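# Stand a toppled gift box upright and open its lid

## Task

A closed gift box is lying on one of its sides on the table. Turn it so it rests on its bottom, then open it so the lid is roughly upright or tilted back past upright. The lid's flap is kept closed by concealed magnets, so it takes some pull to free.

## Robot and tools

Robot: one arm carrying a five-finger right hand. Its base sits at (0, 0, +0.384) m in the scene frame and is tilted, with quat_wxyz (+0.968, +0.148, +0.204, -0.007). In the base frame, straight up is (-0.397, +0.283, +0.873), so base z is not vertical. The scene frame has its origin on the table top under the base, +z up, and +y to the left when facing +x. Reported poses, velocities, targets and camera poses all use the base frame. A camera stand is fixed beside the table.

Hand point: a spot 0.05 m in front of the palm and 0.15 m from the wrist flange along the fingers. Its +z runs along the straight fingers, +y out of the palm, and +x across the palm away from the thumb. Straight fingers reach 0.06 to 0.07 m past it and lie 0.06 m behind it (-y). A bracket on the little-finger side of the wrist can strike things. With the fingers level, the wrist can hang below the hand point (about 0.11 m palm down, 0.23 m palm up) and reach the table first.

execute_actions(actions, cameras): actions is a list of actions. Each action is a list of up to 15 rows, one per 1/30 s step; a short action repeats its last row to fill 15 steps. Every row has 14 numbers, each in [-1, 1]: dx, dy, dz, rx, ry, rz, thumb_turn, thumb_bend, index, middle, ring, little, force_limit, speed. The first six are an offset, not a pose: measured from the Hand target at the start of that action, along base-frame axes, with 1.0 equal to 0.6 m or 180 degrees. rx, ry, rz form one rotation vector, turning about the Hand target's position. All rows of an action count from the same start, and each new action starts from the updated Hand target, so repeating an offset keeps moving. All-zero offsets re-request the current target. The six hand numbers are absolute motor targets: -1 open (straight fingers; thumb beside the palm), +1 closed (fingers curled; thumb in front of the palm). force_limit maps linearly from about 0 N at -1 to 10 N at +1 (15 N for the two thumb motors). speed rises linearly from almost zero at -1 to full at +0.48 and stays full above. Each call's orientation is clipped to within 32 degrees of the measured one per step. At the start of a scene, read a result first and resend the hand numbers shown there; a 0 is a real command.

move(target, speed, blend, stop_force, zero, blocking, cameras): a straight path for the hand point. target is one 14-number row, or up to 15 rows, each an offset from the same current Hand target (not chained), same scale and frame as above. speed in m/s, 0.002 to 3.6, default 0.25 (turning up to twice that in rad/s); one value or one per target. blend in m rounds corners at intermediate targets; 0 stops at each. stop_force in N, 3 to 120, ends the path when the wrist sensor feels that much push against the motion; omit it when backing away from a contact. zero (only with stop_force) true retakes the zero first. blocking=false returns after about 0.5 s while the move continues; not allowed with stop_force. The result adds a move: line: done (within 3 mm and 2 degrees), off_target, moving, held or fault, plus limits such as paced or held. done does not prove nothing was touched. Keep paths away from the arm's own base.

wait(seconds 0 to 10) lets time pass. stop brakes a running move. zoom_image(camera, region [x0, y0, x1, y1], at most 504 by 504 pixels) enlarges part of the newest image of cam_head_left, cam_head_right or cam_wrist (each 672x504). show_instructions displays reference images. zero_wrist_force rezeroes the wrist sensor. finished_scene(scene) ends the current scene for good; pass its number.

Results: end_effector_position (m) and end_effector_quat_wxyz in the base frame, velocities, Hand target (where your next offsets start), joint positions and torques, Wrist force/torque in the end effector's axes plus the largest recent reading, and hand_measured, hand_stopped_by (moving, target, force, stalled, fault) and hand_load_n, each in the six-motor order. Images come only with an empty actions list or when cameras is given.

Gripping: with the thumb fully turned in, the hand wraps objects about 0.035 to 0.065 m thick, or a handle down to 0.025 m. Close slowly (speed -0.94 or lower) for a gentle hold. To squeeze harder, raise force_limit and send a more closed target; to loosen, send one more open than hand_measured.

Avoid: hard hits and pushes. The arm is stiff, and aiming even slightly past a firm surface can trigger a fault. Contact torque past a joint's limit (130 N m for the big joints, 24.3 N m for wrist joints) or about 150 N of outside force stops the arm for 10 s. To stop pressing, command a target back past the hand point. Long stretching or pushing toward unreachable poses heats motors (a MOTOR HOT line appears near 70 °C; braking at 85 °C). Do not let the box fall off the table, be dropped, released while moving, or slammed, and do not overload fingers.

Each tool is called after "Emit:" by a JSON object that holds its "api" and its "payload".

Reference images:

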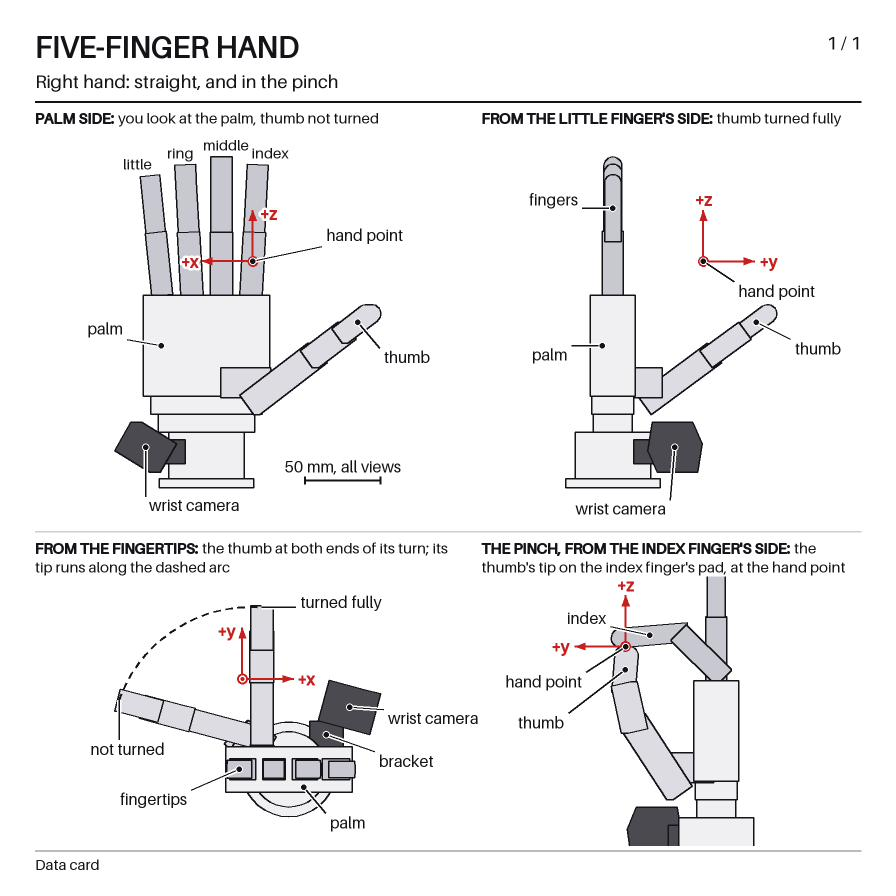

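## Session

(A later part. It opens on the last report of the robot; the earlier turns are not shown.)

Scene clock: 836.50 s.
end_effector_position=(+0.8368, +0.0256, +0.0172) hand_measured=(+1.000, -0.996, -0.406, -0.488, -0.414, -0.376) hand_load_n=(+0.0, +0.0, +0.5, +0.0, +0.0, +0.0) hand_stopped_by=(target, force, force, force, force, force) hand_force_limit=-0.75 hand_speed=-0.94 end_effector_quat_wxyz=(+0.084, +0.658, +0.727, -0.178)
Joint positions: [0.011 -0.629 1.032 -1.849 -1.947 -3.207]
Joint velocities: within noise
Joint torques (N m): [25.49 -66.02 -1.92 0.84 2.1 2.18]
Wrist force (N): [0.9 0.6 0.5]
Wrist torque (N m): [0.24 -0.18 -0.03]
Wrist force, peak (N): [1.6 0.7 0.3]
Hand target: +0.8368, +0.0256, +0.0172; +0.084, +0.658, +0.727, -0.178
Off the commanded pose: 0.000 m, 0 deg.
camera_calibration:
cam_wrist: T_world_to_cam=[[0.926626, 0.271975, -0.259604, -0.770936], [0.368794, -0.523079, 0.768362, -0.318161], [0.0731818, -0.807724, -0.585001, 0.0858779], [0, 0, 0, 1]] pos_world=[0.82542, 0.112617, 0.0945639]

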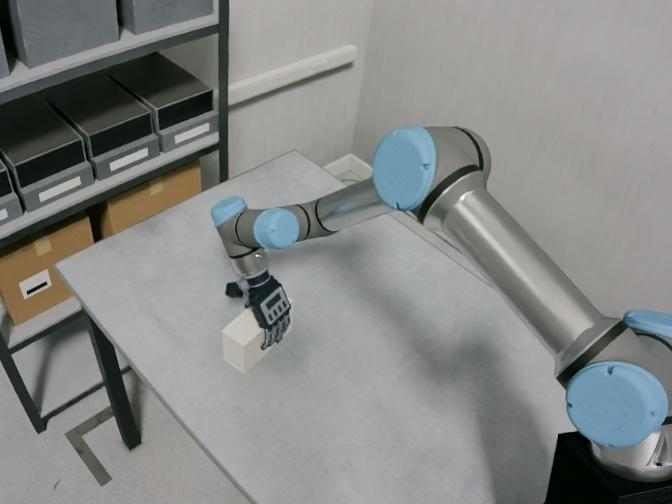

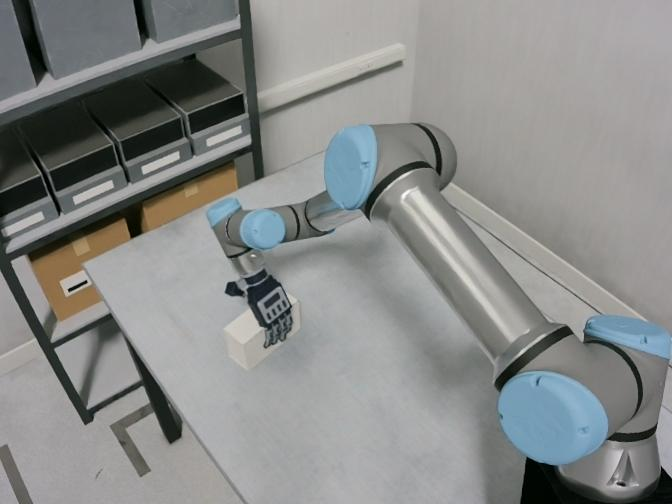

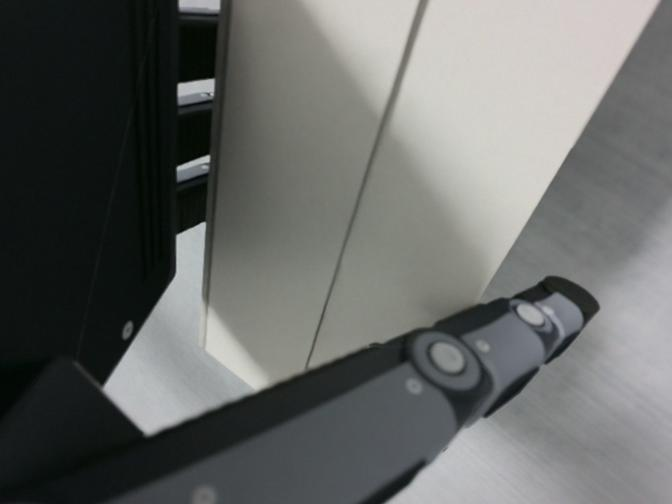

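Emit:
{"api": "move", "payload": {"target": [0.00265, -0.00189, -0.00582, 0, 0, 0, 1, -0.6, -0.2, -0.2, -0.2, -0.2, -0.75, -0.94], "speed": 0.015, "stop_force": 5}}

Emit:
{"api": "move", "payload": {"target": [0, 0, 0, 0, 0, 0, 1, -0.62, -0.17, -0.17, -0.17, -0.17, -0.75, -0.96], "cameras": ["cam_wrist"]}}

Scene clock: 937.10 s.
end_effector_position=(+0.8380, +0.0248, +0.0146) hand_measured=(+1.000, -0.996, -0.406, -0.488, -0.414, -0.376) hand_load_n=(+0.0, +2.0, +1.5, +0.0, +0.0, +0.5) hand_stopped_by=(target, force, force, force, force, force) hand_force_limit=-0.75 hand_speed=-0.94 end_effector_quat_wxyz=(+0.084, +0.658, +0.727, -0.178)
Joint positions: [0.01 -0.624 1.029 -1.851 -1.947 -3.208]
Joint torques (N m): [25.53 -64.93 -1.5 1.07 -0.35 2.11]
Wrist force (N): [0.7 0.8 -1.3]
Wrist torque (N m): [0.24 -0.17 0.07]
Wrist force, peak (N): [1.4 -1.1 -5.8]
Hand target: +0.8380, +0.0248, +0.0146; +0.083, +0.658, +0.727, -0.178 (not the last commanded pose)
Off the commanded pose: 0.001 m, 0 deg.
move: contact

Scene clock: 937.93 s.
end_effector_position=(+0.8380, +0.0248, +0.0146) hand_measured=(+1.000, -0.996, -0.406, -0.420, -0.404, -0.374) hand_load_n=(+0.5, +2.5, +1.5, +1.5, +2.5, +0.5) hand_stopped_by=(target, force, force, force, force, force) hand_force_limit=-0.75 hand_speed=-0.96 end_effector_quat_wxyz=(+0.083, +0.658, +0.727, -0.178)
Joint positions: [0.01 -0.624 1.029 -1.851 -1.947 -3.208]
Joint torques (N m): [24.78 -64.92 -4.68 -0.44 1.66 2.08]
Wrist force (N): [1.3 0.1 -0.5]
Wrist torque (N m): [0.25 -0.23 0.05]
Wrist force, peak (N): [0.7 0.7 -1.6]
Hand target: +0.8380, +0.0248, +0.0146; +0.083, +0.658, +0.727, -0.178
Off the commanded pose: 0.000 m, 0 deg.
move: done
camera_calibration:
cam_wrist: T_world_to_cam=[[0.926618, 0.27207, -0.259531, -0.772423], [0.368792, -0.523093, 0.768353, -0.316984], [0.0732875, -0.807683, -0.585045, 0.0835421], [0, 0, 0, 1]] pos_world=[0.82652, 0.111817, 0.0919639]
Images, in order (width x height): cam_wrist 672x504.

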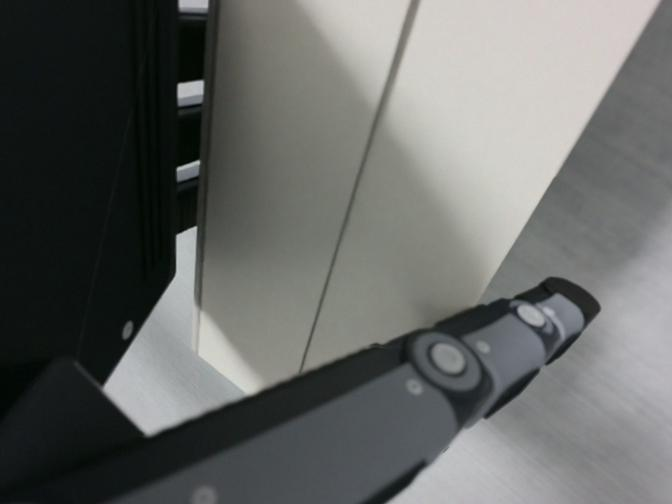

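Emit:
{"api": "move", "payload": {"target": [-0.0645, -0.03, -0.0197, 0.0441, -0.0315, -0.097, 1, -0.62, -0.17, -0.17, -0.17, -0.17, -0.75, -0.96], "speed": 0.04, "cameras": ["all"]}}

Scene clock: 958.20 s.
end_effector_position=(+0.7994, +0.0068, +0.0028) hand_measured=(+1.000, -0.996, -0.406, -0.420, -0.404, -0.374) hand_load_n=(+1.0, +2.0, +1.0, +1.0, +1.5, +0.5) hand_stopped_by=(target, force, force, force, force, force) hand_force_limit=-0.75 hand_speed=-0.96 end_effector_quat_wxyz=(+0.046, +0.772, +0.625, -0.105)
Joint positions: [-0.043 -0.707 1.199 -1.964 -1.779 -2.964]
Joint torques (N m): [12.67 -64.9 -1.12 -3.1 2.32 2.35]
Wrist force (N): [1.2 0.7 0.0]
Wrist torque (N m): [0.28 -0.19 -0.02]
Wrist force, peak (N): [1.7 1.3 0.2]
Hand target: +0.7993, +0.0068, +0.0028; +0.046, +0.772, +0.625, -0.105
Off the commanded pose: 0.000 m, 0 deg.
move: done
camera_calibration:
cam_wrist: T_world_to_cam=[[0.989497, 0.00577735, -0.14444, -0.783563], [0.107235, -0.699398, 0.706642, -0.0925931], [-0.0969388, -0.714709, -0.692671, 0.200696], [0, 0, 0, 1]] pos_world=[0.804718, 0.0832072, 0.0912686]

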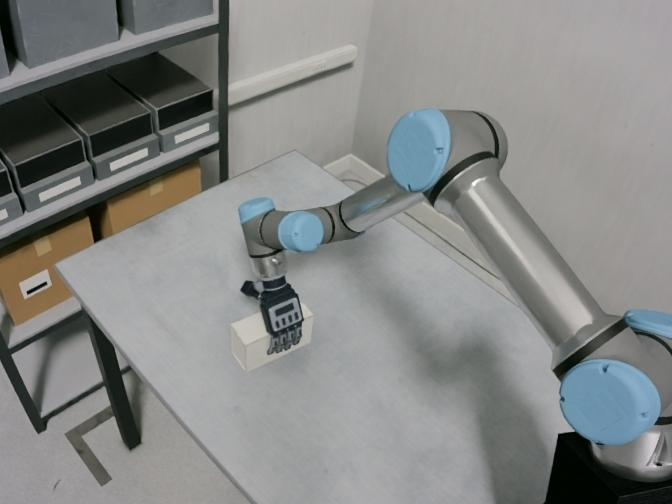

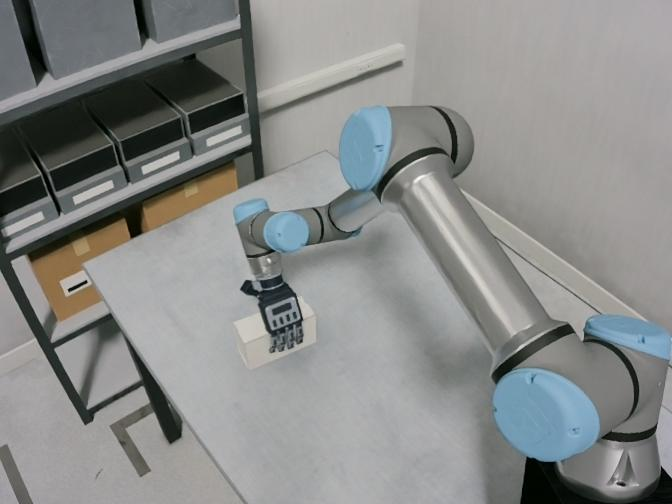

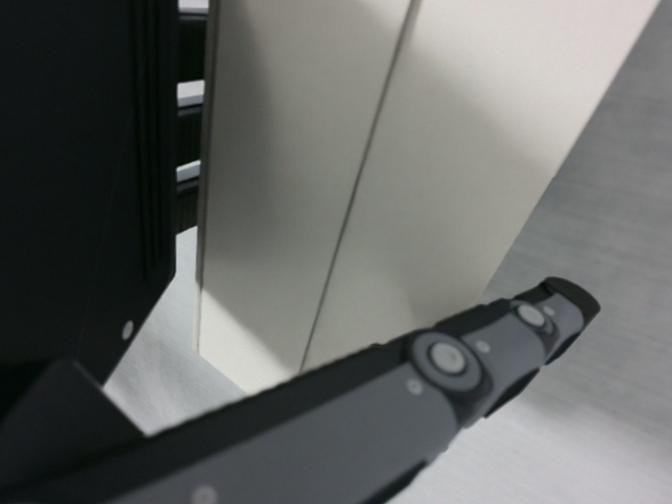

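Emit:
{"api": "move", "payload": {"target": [[-0.0914, -0.0328, -0.0309, 0.0662, -0.0473, -0.1455, 1, -0.62, -0.17, -0.17, -0.17, -0.17, -0.75, -0.96], [-0.1711, -0.0549, -0.06, 0.1323, -0.0946, -0.291, 1, -0.62, -0.17, -0.17, -0.17, -0.17, -0.75, -0.96]], "speed": 0.06, "blend": [0.01, 0], "cameras": ["all"]}}

Scene clock: 1003.83 s.
end_effector_position=(+0.6967, -0.0261, -0.0332) hand_measured=(+1.000, -0.996, -0.406, -0.420, -0.404, -0.374) hand_load_n=(+0.5, +0.0, +0.0, -0.5, +1.0, +0.0) hand_stopped_by=(target, force, force, force, force, force) hand_force_limit=-0.75 hand_speed=-0.96 end_effector_quat_wxyz=(-0.071, +0.966, +0.218, +0.122)
Joint positions: [-0.219 -0.889 1.715 -2.562 -1.338 -2.216]
Joint torques (N m): [6.61 -57.65 5.06 -3.52 3.01 2.27]
Wrist force (N): [1.4 1.4 1.0]
Wrist torque (N m): [0.34 -0.22 0.03]
Wrist force, peak (N): [1.3 1.4 1.4]
Hand target: +0.6967, -0.0261, -0.0332; -0.071, +0.966, +0.218, +0.123
Off the commanded pose: 0.000 m, 0 deg.
move: done
camera_calibration:
cam_wrist: T_world_to_cam=[[0.637108, -0.768963, -0.0528187, -0.458655], [-0.723436, -0.620219, 0.303265, 0.48822], [-0.265958, -0.155002, -0.951441, 0.266018], [0, 0, 0, 1]] pos_world=[0.716158, -0.00865198, 0.0808152]

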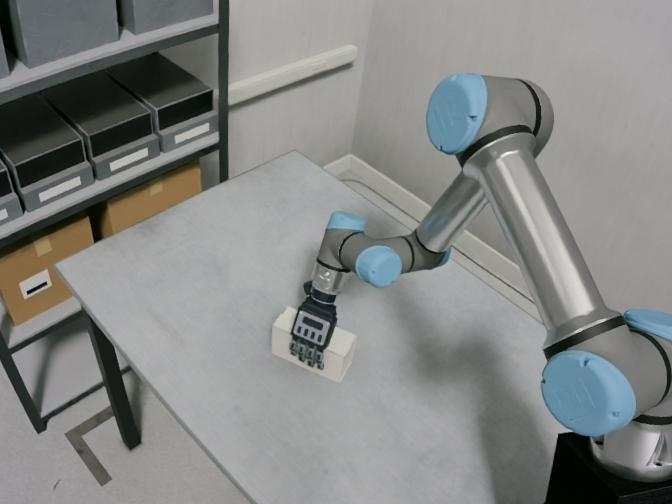

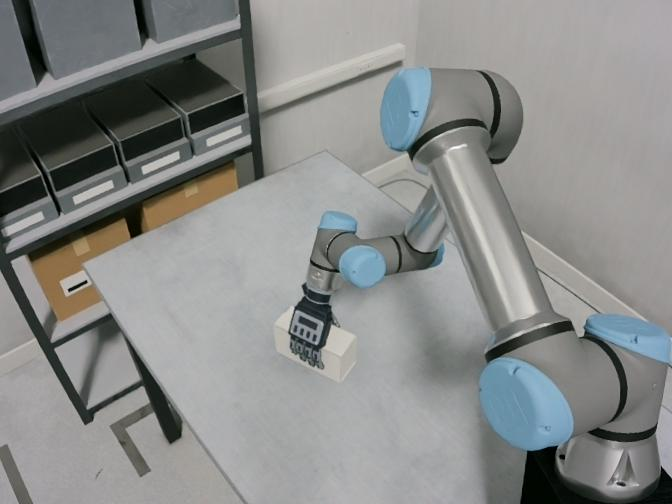

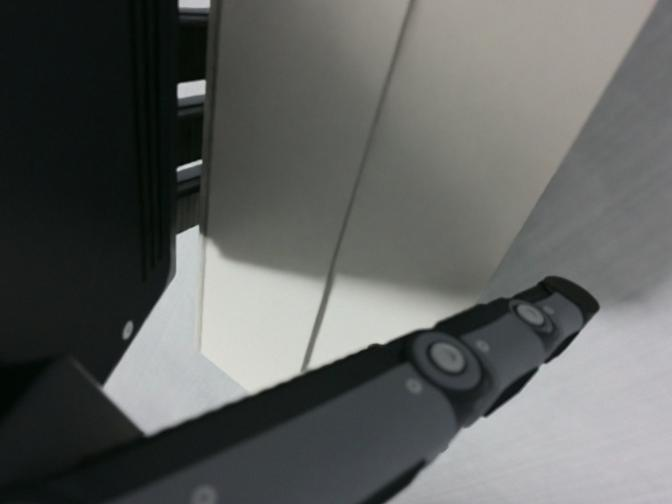

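Emit:
{"api": "move", "payload": {"target": [[-0.0651, -0.0183, -0.0237, 0.0662, -0.0473, -0.1455, 1, -0.62, -0.17, -0.17, -0.17, -0.17, -0.75, -0.96], [-0.1292, -0.0485, -0.043, 0.1502, -0.1073, -0.3303, 1, -0.62, -0.17, -0.17, -0.17, -0.17, -0.75, -0.96]], "speed": 0.07, "blend": [0.01, 0], "cameras": ["all"]}}

Scene clock: 1023.37 s.
end_effector_position=(+0.6192, -0.0552, -0.0590) hand_measured=(+1.000, -0.996, -0.406, -0.420, -0.404, -0.374) hand_load_n=(+0.0, +0.5, +0.5, +0.0, +0.5, +0.0) hand_stopped_by=(target, force, force, force, force, force) hand_force_limit=-0.75 hand_speed=-0.96 end_effector_quat_wxyz=(-0.179, +0.871, -0.307, +0.338)
Joint positions: [-0.391 -0.829 2.118 -3.568 -1.2 -1.145]
Joint torques (N m): [4.12 -25.98 14.55 -4.51 -1.73 2.38]
Wrist force (N): [0.7 0.9 0.8]
Wrist torque (N m): [0.27 -0.19 0.00]
Wrist force, peak (N): [1.4 1.6 1.0]
Hand target: +0.6192, -0.0552, -0.0590; -0.179, +0.871, -0.307, +0.338
Off the commanded pose: 0.000 m, 0 deg.
move: done
camera_calibration:
cam_wrist: T_world_to_cam=[[-0.242752, -0.875242, -0.418357, 0.0843709], [-0.945499, 0.309949, -0.0998156, 0.586979], [0.217032, 0.371326, -0.902781, -0.0508053], [0, 0, 0, 1]] pos_world=[0.586496, -0.089223, 0.0480207]

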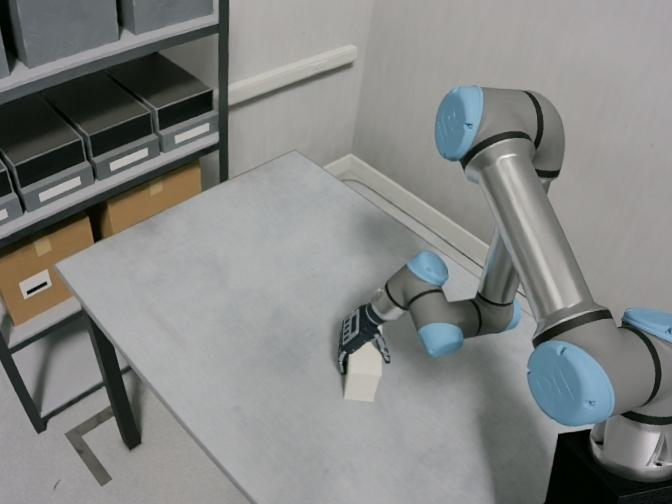

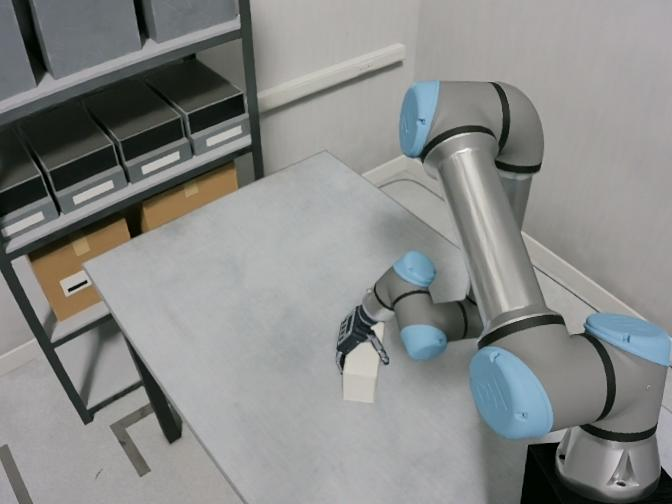

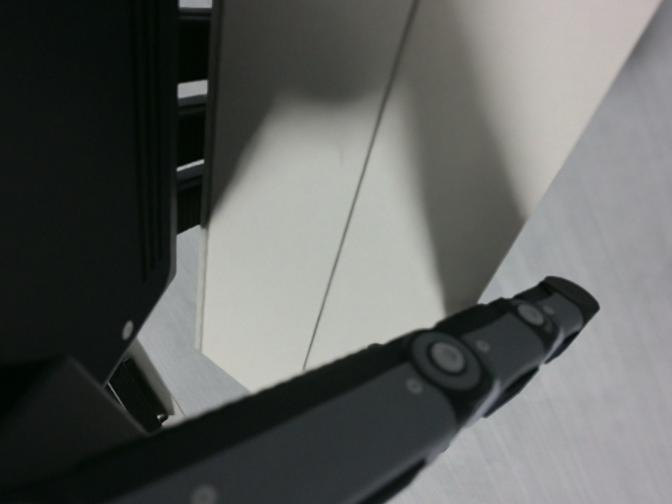

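Emit:
{"api": "move", "payload": {"target": [0, 0, 0, 0, 0, 0, 1, -1, -1, -1, -1, -1, -0.75, -0.6]}}

Emit:
{"api": "move", "payload": {"target": [[-0.0662, 0.0473, 0.1455, 0, 0, 0, 1, -1, -1, -1, -1, -1, -0.75, -0.6], [-0.0709, 0.0426, 0.1449, 0.0648, -0.073, 0.0532, 1, -1, -1, -1, -1, -1, -0.75, -0.6]], "speed": [0.04, 0.1], "cameras": ["all"]}}

Scene clock: 1099.53 s.
end_effector_position=(+0.6192, -0.0552, -0.0590) hand_measured=(+1.000, -1.000, -1.000, -1.000, -1.000, -1.000) hand_load_n=(+0.0, -0.5, +0.0, +0.0, +0.0, +0.0) hand_stopped_by=(target, target, target, target, target, target) hand_force_limit=-0.75 hand_speed=-0.60 end_effector_quat_wxyz=(-0.179, +0.871, -0.307, +0.338)
Joint positions: [-0.391 -0.829 2.118 -3.568 -1.2 -1.145]
Joint torques (N m): [5.9 -26.63 12.73 -4.16 -0.69 2.1]
Wrist force (N): [0.7 0.1 0.5]
Wrist torque (N m): [0.13 -0.16 -0.02]
Wrist force, peak (N): [1.0 1.2 0.9]
Hand target: +0.6192, -0.0552, -0.0590; -0.179, +0.871, -0.307, +0.338
Off the commanded pose: 0.000 m, 0 deg.
move: done

Scene clock: 1104.77 s.
end_effector_position=(+0.5766, -0.0297, +0.0280) hand_measured=(+1.000, -1.000, -1.000, -1.000, -1.000, -1.000) hand_load_n=(-0.5, +0.0, +0.0, +0.0, +0.0, +0.0) hand_stopped_by=(target, target, target, target, target, target) hand_force_limit=-0.75 hand_speed=-0.60 end_effector_quat_wxyz=(-0.327, +0.827, -0.244, +0.386)
Joint positions: [-0.565 -0.997 2.33 -3.688 -0.759 -1.21]
Joint torques (N m): [2.45 -23.13 15.92 -4.5 3.18 -2.5]
Wrist force (N): [1.2 0.8 0.4]
Wrist torque (N m): [0.34 -0.21 0.04]
Wrist force, peak (N): [1.4 1.1 0.3]
Hand target: +0.5766, -0.0297, +0.0280; -0.327, +0.827, -0.244, +0.386
Off the commanded pose: 0.000 m, 0 deg.
move: done
camera_calibration:
cam_wrist: T_world_to_cam=[[0.0169795, -0.78792, -0.615544, -0.00894581], [-0.944926, 0.188599, -0.267479, 0.548215], [0.326843, 0.586185, -0.741324, -0.03398], [0, 0, 0, 1]] pos_world=[0.529281, -0.0905227, 0.115939]

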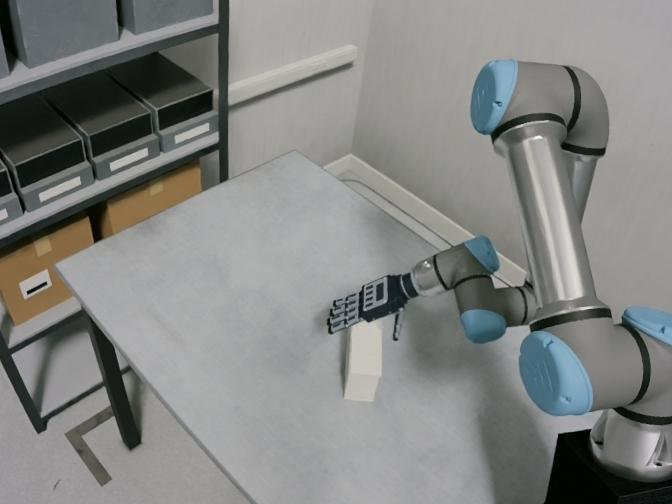

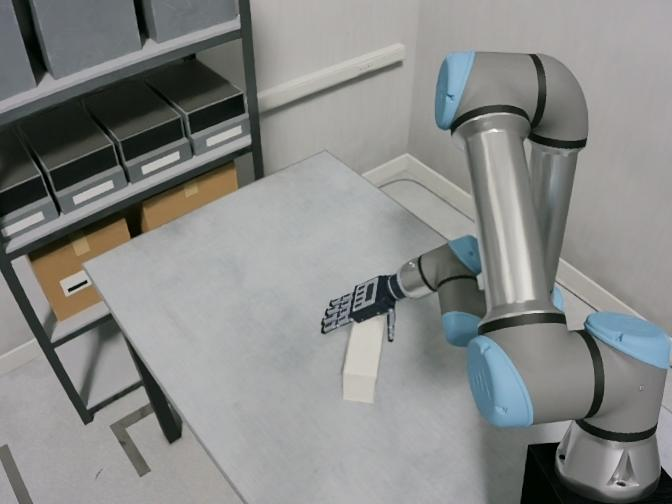

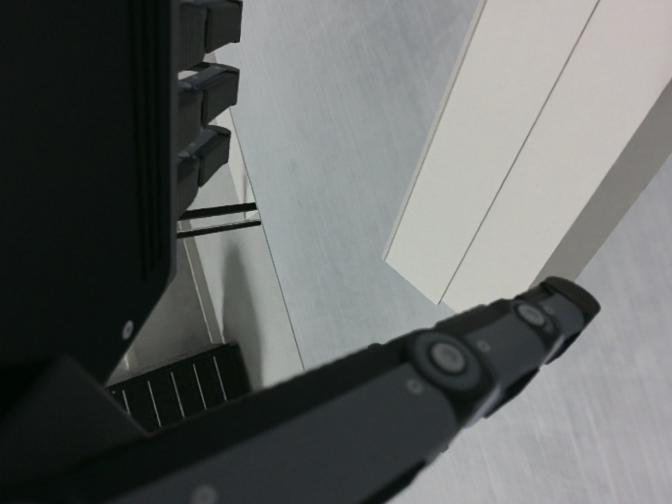

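Emit:
{"api": "zoom_image", "payload": {"camera": "cam_head_left", "region": [310, 270, 430, 410]}}

Emit:
{"api": "zoom_image", "payload": {"camera": "cam_head_right", "region": [310, 270, 430, 410]}}

Scaled by 3.600 from the camera's 672x504 image, which has a finer 960x720 frame.

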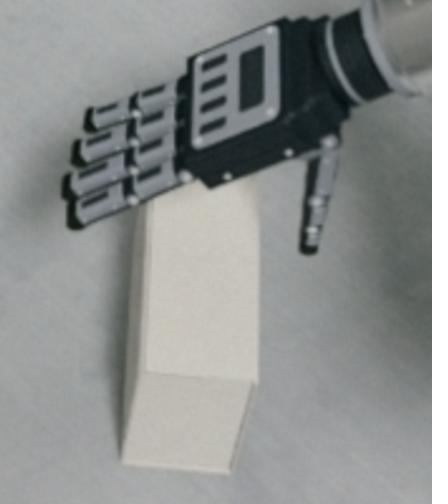

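Scaled by 3.600 from the camera's 672x504 image, which has a finer 960x720 frame.

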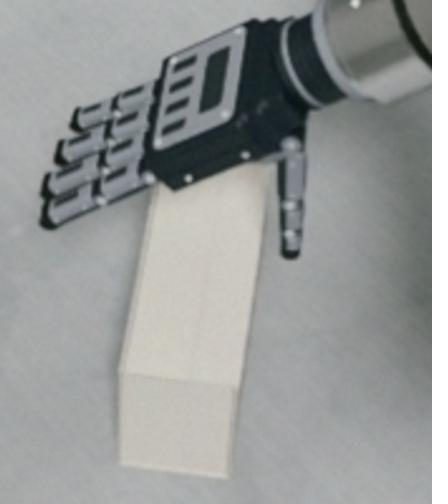

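Emit:
{"api": "move", "payload": {"target": [[-0.0124, -0.0122, -0.0017, 0, 0, 0, 1, -1, -1, -1, -1, -1, -0.75, -0.6], [0.0345, -0.0456, -0.1046, 0, 0, 0, 1, -1, -1, -1, -1, -1, -0.75, -0.6]], "speed": 0.06}}

Emit:
{"api": "move", "payload": {"target": [0.0167, -0.0119, -0.0366, 0, 0, 0, 1, -1, -1, -1, -1, -1, -0.75, -0.6], "speed": 0.015, "stop_force": 4, "cameras": ["all"]}}

Scene clock: 1176.77 s.
end_effector_position=(+0.5973, -0.0570, -0.0347) hand_measured=(+1.000, -1.000, -1.000, -1.000, -1.000, -1.000) hand_load_n=(+0.0, +0.0, +0.0, +0.0, +0.0, -0.5) hand_stopped_by=(target, target, target, target, target, target) hand_force_limit=-0.75 hand_speed=-0.60 end_effector_quat_wxyz=(-0.328, +0.827, -0.244, +0.386)
Joint positions: [-0.594 -0.795 2.232 -3.77 -0.738 -1.24]
Joint torques (N m): [12.89 -22.65 -7.95 -4.17 1.03 2.13]
Wrist force (N): [1.0 1.1 0.3]
Wrist torque (N m): [0.39 -0.18 0.06]
Wrist force, peak (N): [1.4 1.1 0.4]
Hand target: +0.5973, -0.0570, -0.0348; -0.327, +0.827, -0.244, +0.386
Off the commanded pose: 0.000 m, 0 deg.
move: done

Scene clock: 1179.47 s.
end_effector_position=(+0.6073, -0.0642, -0.0568) hand_measured=(+1.000, -1.000, -1.000, -1.000, -1.000, -1.000) hand_load_n=(+0.0, +0.0, +0.0, +0.0, +0.0, +0.0) hand_stopped_by=(target, target, target, target, target, target) hand_force_limit=-0.75 hand_speed=-0.60 end_effector_quat_wxyz=(-0.327, +0.827, -0.244, +0.386)
Joint positions: [-0.594 -0.726 2.184 -3.79 -0.738 -1.241]
Joint torques (N m): [0.85 -23.83 -6.89 -4.19 3.4 -1.4]
Wrist force (N): [1.3 1.0 0.4]
Wrist torque (N m): [0.35 -0.23 0.08]
Wrist force, peak (N): [1.3 1.4 0.5]
Hand target: +0.6073, -0.0642, -0.0568; -0.327, +0.827, -0.244, +0.386
Off the commanded pose: 0.000 m, 0 deg.
move: done
camera_calibration:
cam_wrist: T_world_to_cam=[[0.0172626, -0.787794, -0.615696, -0.0889286], [-0.944918, 0.188447, -0.267615, 0.561151], [0.326851, 0.586402, -0.741148, -0.0865967], [0, 0, 0, 1]] pos_world=[0.560081, -0.125024, 0.0312381]

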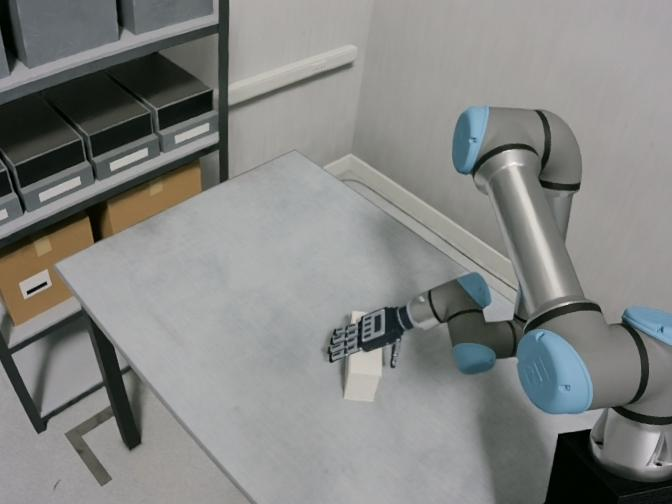

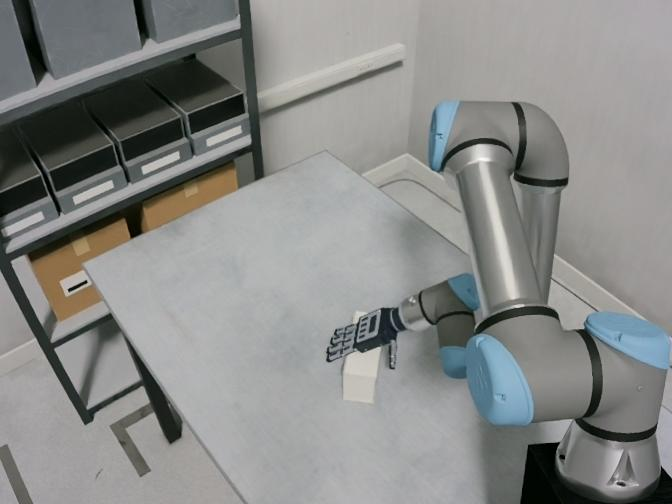

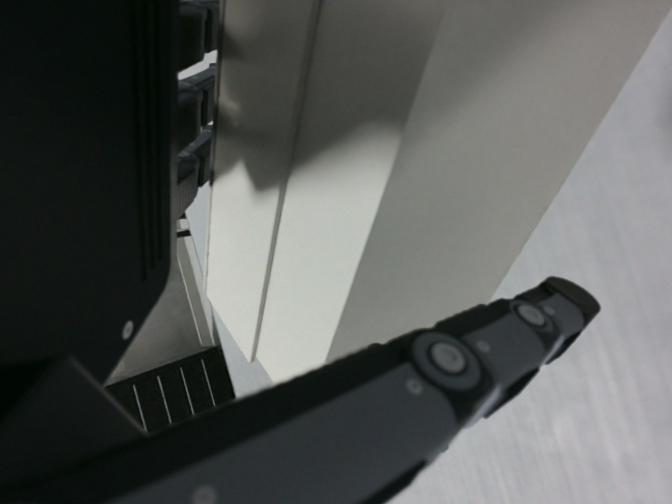

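Emit:
{"api": "move", "payload": {"target": [0.0213, 0.021, 0.0029, 0, 0, 0, 1, -1, -1, -1, -1, -1, -0.75, -0.6], "speed": 0.01, "stop_force": 3}}

Emit:
{"api": "move", "payload": {"target": [0, 0, 0, 0, 0, 0, 1, -1, -0.1, -0.1, -0.1, -0.1, -0.75, -0.94], "cameras": ["all"]}}

Scene clock: 1194.27 s.
end_effector_position=(+0.6201, -0.0516, -0.0550) hand_measured=(+1.000, -1.000, -1.000, -1.000, -1.000, -1.000) hand_load_n=(+0.0, +0.0, +0.0, +0.0, +0.0, +0.0) hand_stopped_by=(target, target, target, target, target, target) hand_force_limit=-0.75 hand_speed=-0.60 end_effector_quat_wxyz=(-0.327, +0.827, -0.244, +0.386)
Joint positions: [-0.554 -0.721 2.153 -3.795 -0.766 -1.199]
Joint torques (N m): [13.91 -24.23 -8.15 -4.31 -1.14 2.23]
Wrist force (N): [1.3 1.2 0.2]
Wrist torque (N m): [0.40 -0.23 0.02]
Wrist force, peak (N): [1.5 1.3 -0.3]
Hand target: +0.6201, -0.0516, -0.0550; -0.327, +0.827, -0.244, +0.386
Off the commanded pose: 0.000 m, 0 deg.
move: done

Scene clock: 1199.27 s.
end_effector_position=(+0.6201, -0.0516, -0.0550) hand_measured=(+1.000, -1.000, -0.204, -0.216, -0.204, -0.182) hand_load_n=(+2.0, +0.5, +1.0, +1.0, +2.0, +1.5) hand_stopped_by=(target, target, force, force, force, force) hand_force_limit=-0.75 hand_speed=-0.94 end_effector_quat_wxyz=(-0.327, +0.827, -0.244, +0.386)
Joint positions: [-0.554 -0.721 2.153 -3.795 -0.766 -1.199]
Joint torques (N m): [12.71 -25.47 -7.85 -2.78 0.83 2.28]
Wrist force (N): [1.4 1.3 0.6]
Wrist torque (N m): [0.42 -0.25 0.01]
Wrist force, peak (N): [1.3 1.5 0.7]
Hand target: +0.6201, -0.0516, -0.0550; -0.327, +0.827, -0.244, +0.386
Off the commanded pose: 0.000 m, 0 deg.
move: moving (no rest 5 s after the path's end)
camera_calibration:
cam_wrist: T_world_to_cam=[[0.0172626, -0.787794, -0.615696, -0.0781749], [-0.944918, 0.188447, -0.267615, 0.571232], [0.326851, 0.586402, -0.741148, -0.0968764], [0, 0, 0, 1]] pos_world=[0.572781, -0.112424, 0.0329381]

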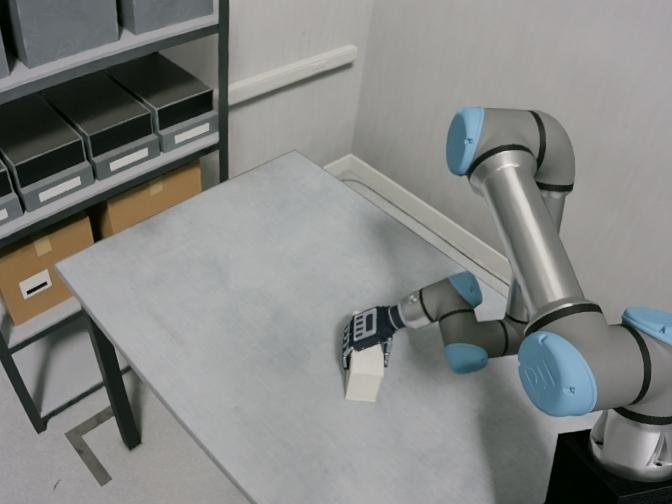

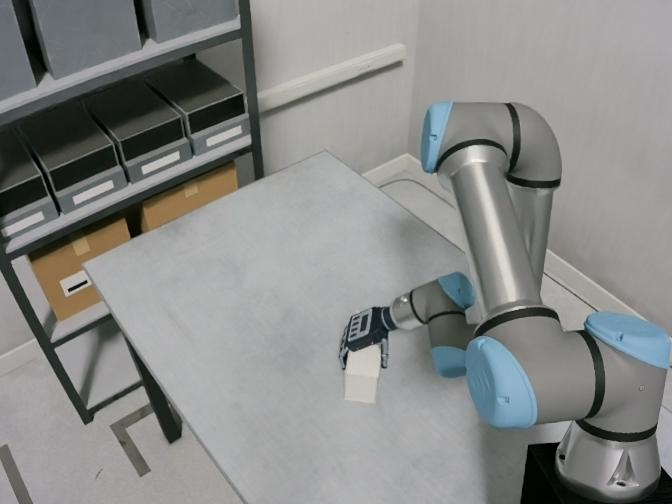

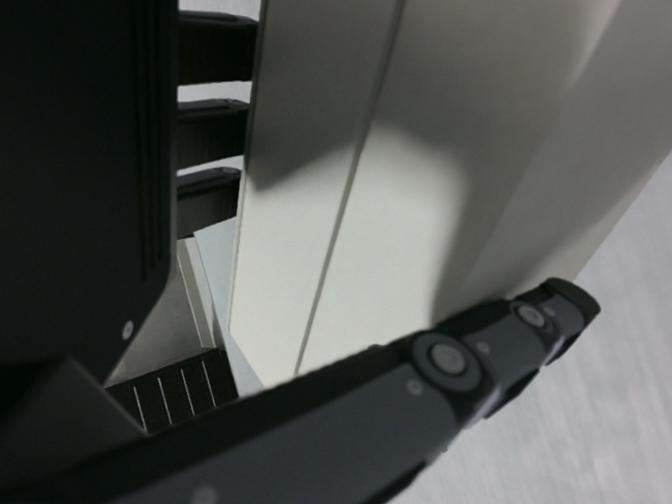

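Emit:
{"api": "move", "payload": {"target": [[0.0137, 0.0171, 0.0066, -0.0324, 0.0365, -0.0266, 1, -1, -0.1, -0.1, -0.1, -0.1, -0.75, -0.94], [0.0296, 0.0335, 0.0098, -0.0648, 0.073, -0.0532, 1, -1, -0.1, -0.1, -0.1, -0.1, -0.75, -0.94]], "speed": 0.04, "blend": [0.005, 0], "cameras": ["all"]}}

Scene clock: 1228.27 s.
end_effector_position=(+0.6379, -0.0315, -0.0491) hand_measured=(+1.000, -1.000, -0.204, -0.216, -0.204, -0.182) hand_load_n=(+1.0, +0.5, +1.5, +0.5, +1.5, +0.5) hand_stopped_by=(target, target, force, force, force, force) hand_force_limit=-0.75 hand_speed=-0.94 end_effector_quat_wxyz=(-0.179, +0.871, -0.307, +0.338)
Joint positions: [-0.331 -0.836 2.07 -3.53 -1.239 -1.097]
Joint torques (N m): [17.02 -49.91 -12.96 -0.05 -1.75 2.3]
Wrist force (N): [1.7 0.0 -1.9]
Wrist torque (N m): [0.23 -0.14 0.01]
Wrist force, peak (N): [0.1 -3.4 -9.2]
Hand target: +0.6379, -0.0315, -0.0491; -0.179, +0.871, -0.307, +0.338
Off the commanded pose: 0.000 m, 0 deg.
move: done
camera_calibration:
cam_wrist: T_world_to_cam=[[-0.242761, -0.875042, -0.418769, 0.113771], [-0.945405, 0.310161, -0.100045, 0.598167], [0.217429, 0.37162, -0.902565, -0.0550303], [0, 0, 0, 1]] pos_world=[0.605095, -0.0655227, 0.0578191]

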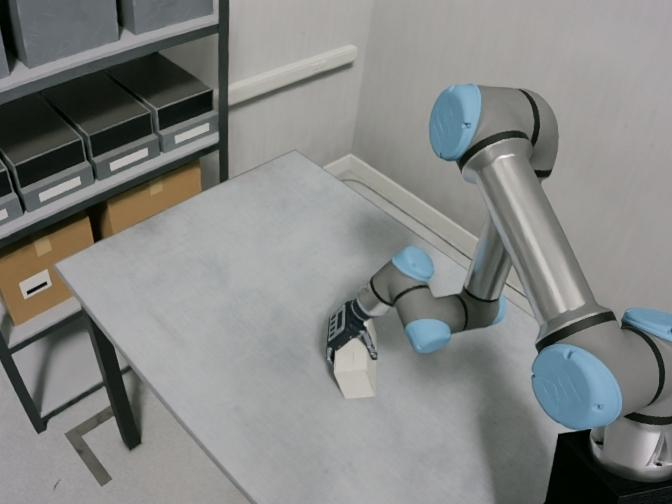

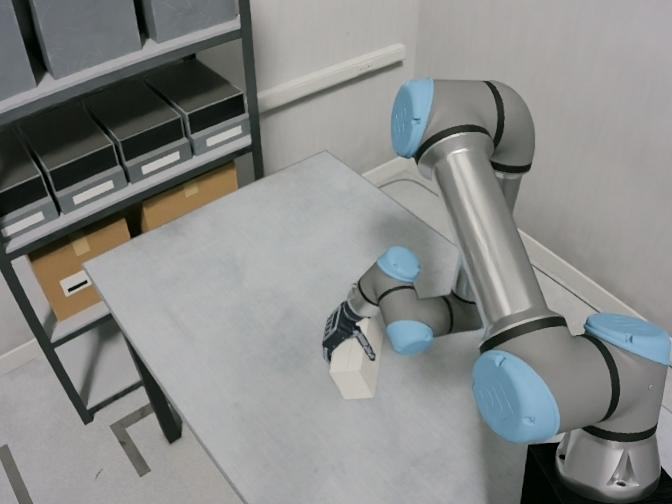

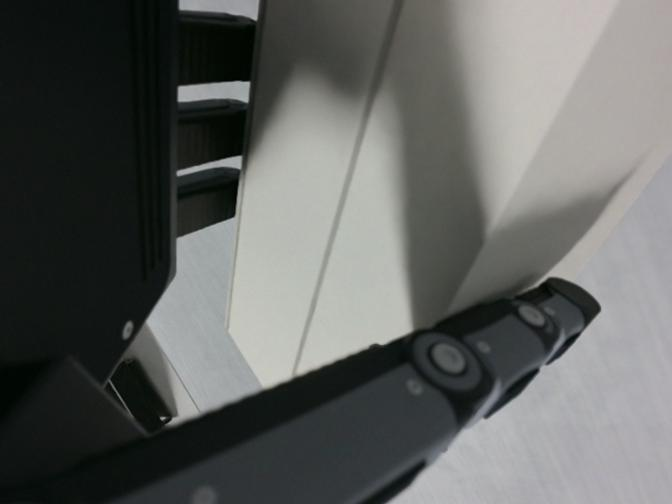

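Emit:
{"api": "move", "payload": {"target": [[0.0173, 0.0151, -0.0002, -0.0324, 0.0365, -0.0266, 1, -1, -0.1, -0.1, -0.1, -0.1, -0.75, -0.94], [0.0355, 0.0285, -0.0041, -0.0648, 0.073, -0.0532, 1, -1, -0.1, -0.1, -0.1, -0.1, -0.75, -0.94]], "speed": 0.03, "blend": [0.005, 0], "cameras": ["all"]}}

Scene clock: 1248.67 s.
end_effector_position=(+0.6592, -0.0144, -0.0516) hand_measured=(+1.000, -1.000, -0.204, -0.216, -0.204, -0.182) hand_load_n=(+0.0, +0.0, +1.0, +0.0, +0.5, +0.0) hand_stopped_by=(target, target, force, force, force, force) hand_force_limit=-0.75 hand_speed=-0.94 end_effector_quat_wxyz=(-0.025, +0.889, -0.361, +0.280)
Joint positions: [-0.145 -0.821 1.86 -3.173 -1.653 -0.968]
Joint torques (N m): [20.6 -31.25 -16.66 -0.59 -2.13 2.22]
Wrist force (N): [0.8 0.9 1.2]
Wrist torque (N m): [0.18 -0.17 -0.01]
Wrist force, peak (N): [1.0 -2.0 -6.4]
Hand target: +0.6592, -0.0144, -0.0516; -0.025, +0.889, -0.361, +0.279
Off the commanded pose: 0.000 m, 0 deg.
move: done
camera_calibration:
cam_wrist: T_world_to_cam=[[-0.457283, -0.875244, -0.157607, 0.287781], [-0.888279, 0.458095, 0.0333109, 0.58414], [0.0430438, 0.155231, -0.98694, 0.0392856], [0, 0, 0, 1]] pos_world=[0.648786, -0.021811, 0.0646706]

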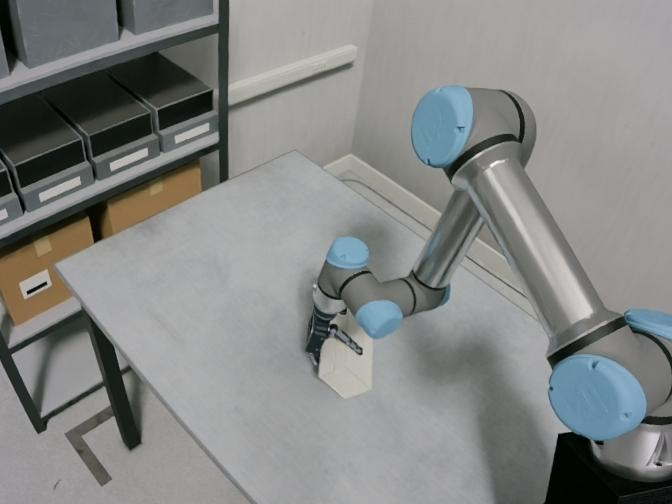

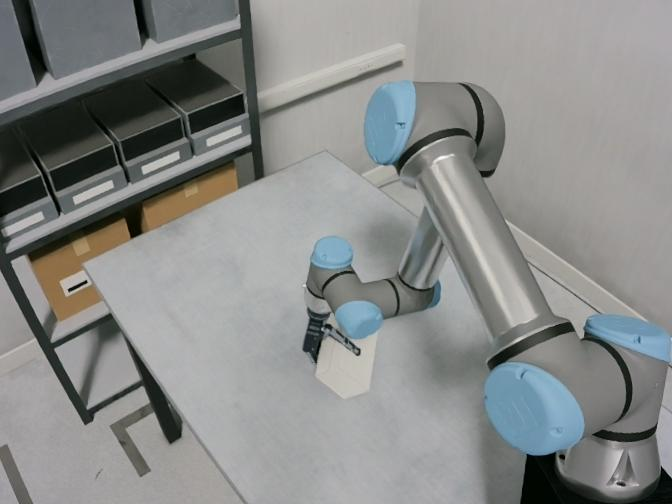

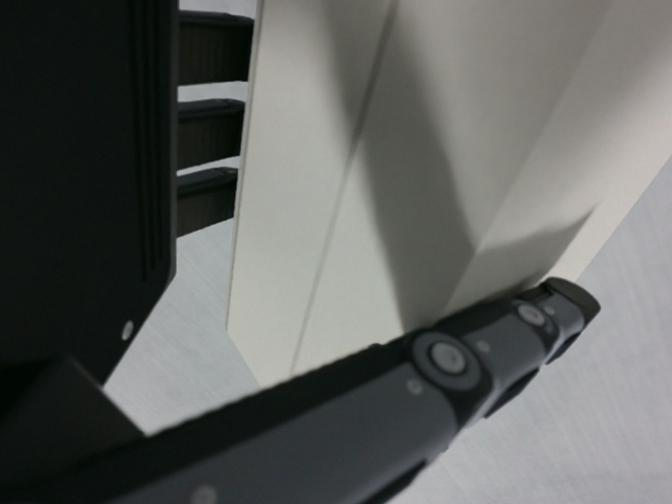

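Emit:
{"api": "move", "payload": {"target": [[0.0186, 0.0113, -0.0071, -0.0324, 0.0365, -0.0266, 1, -1, -0.1, -0.1, -0.1, -0.1, -0.75, -0.94], [0.0372, 0.0202, -0.0176, -0.0648, 0.073, -0.0532, 1, -1, -0.1, -0.1, -0.1, -0.1, -0.75, -0.94]], "speed": 0.03, "blend": [0.005, 0], "cameras": ["all"]}}

Scene clock: 1264.13 s.
end_effector_position=(+0.6815, -0.0023, -0.0622) hand_measured=(+1.000, -1.000, -0.204, -0.216, -0.204, -0.182) hand_load_n=(+0.0, +0.0, +0.5, +0.0, +0.0, +0.0) hand_stopped_by=(target, target, force, force, force, force) hand_force_limit=-0.75 hand_speed=-0.94 end_effector_quat_wxyz=(+0.130, +0.880, -0.404, +0.212)
Joint positions: [-0.025 -0.699 1.563 -2.742 -1.976 -0.799]
Joint torques (N m): [23.04 -33.83 -21 0.01 -2.42 2.29]
Wrist force (N): [0.4 0.3 1.1]
Wrist torque (N m): [0.06 -0.10 -0.02]
Wrist force, peak (N): [1.0 0.7 1.4]
Hand target: +0.6815, -0.0022, -0.0622; +0.130, +0.880, -0.404, +0.212
Off the commanded pose: 0.000 m, 0 deg.
move: done
camera_calibration:
cam_wrist: T_world_to_cam=[[-0.60026, -0.788155, 0.136012, 0.422762], [-0.780365, 0.614405, 0.116351, 0.530755], [-0.175269, -0.0362983, -0.983851, 0.174563], [0, 0, 0, 1]] pos_world=[0.698545, 0.0134396, 0.0524895]

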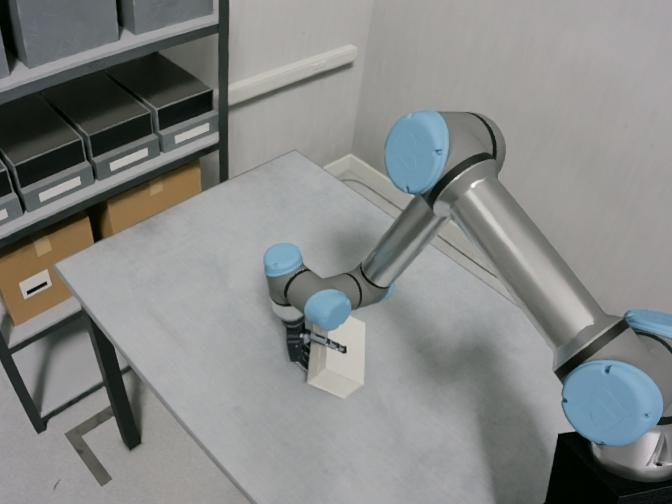

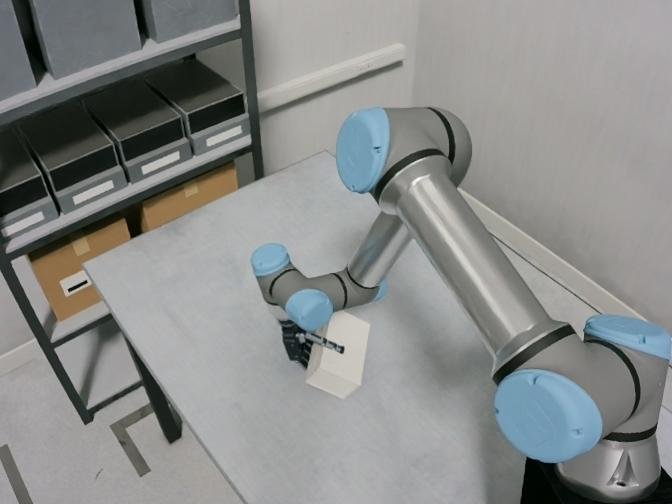

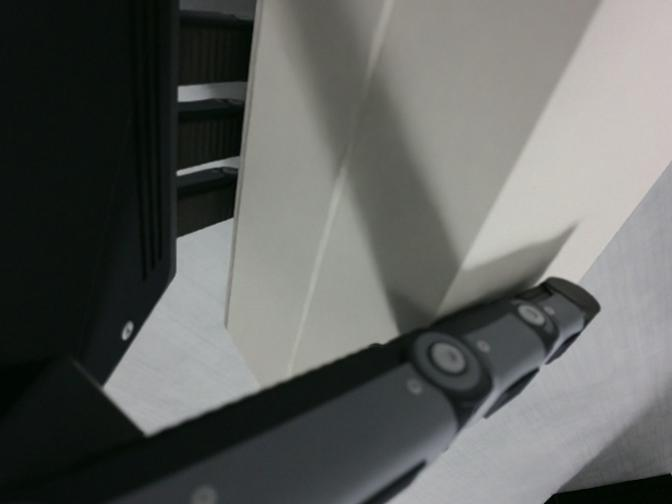

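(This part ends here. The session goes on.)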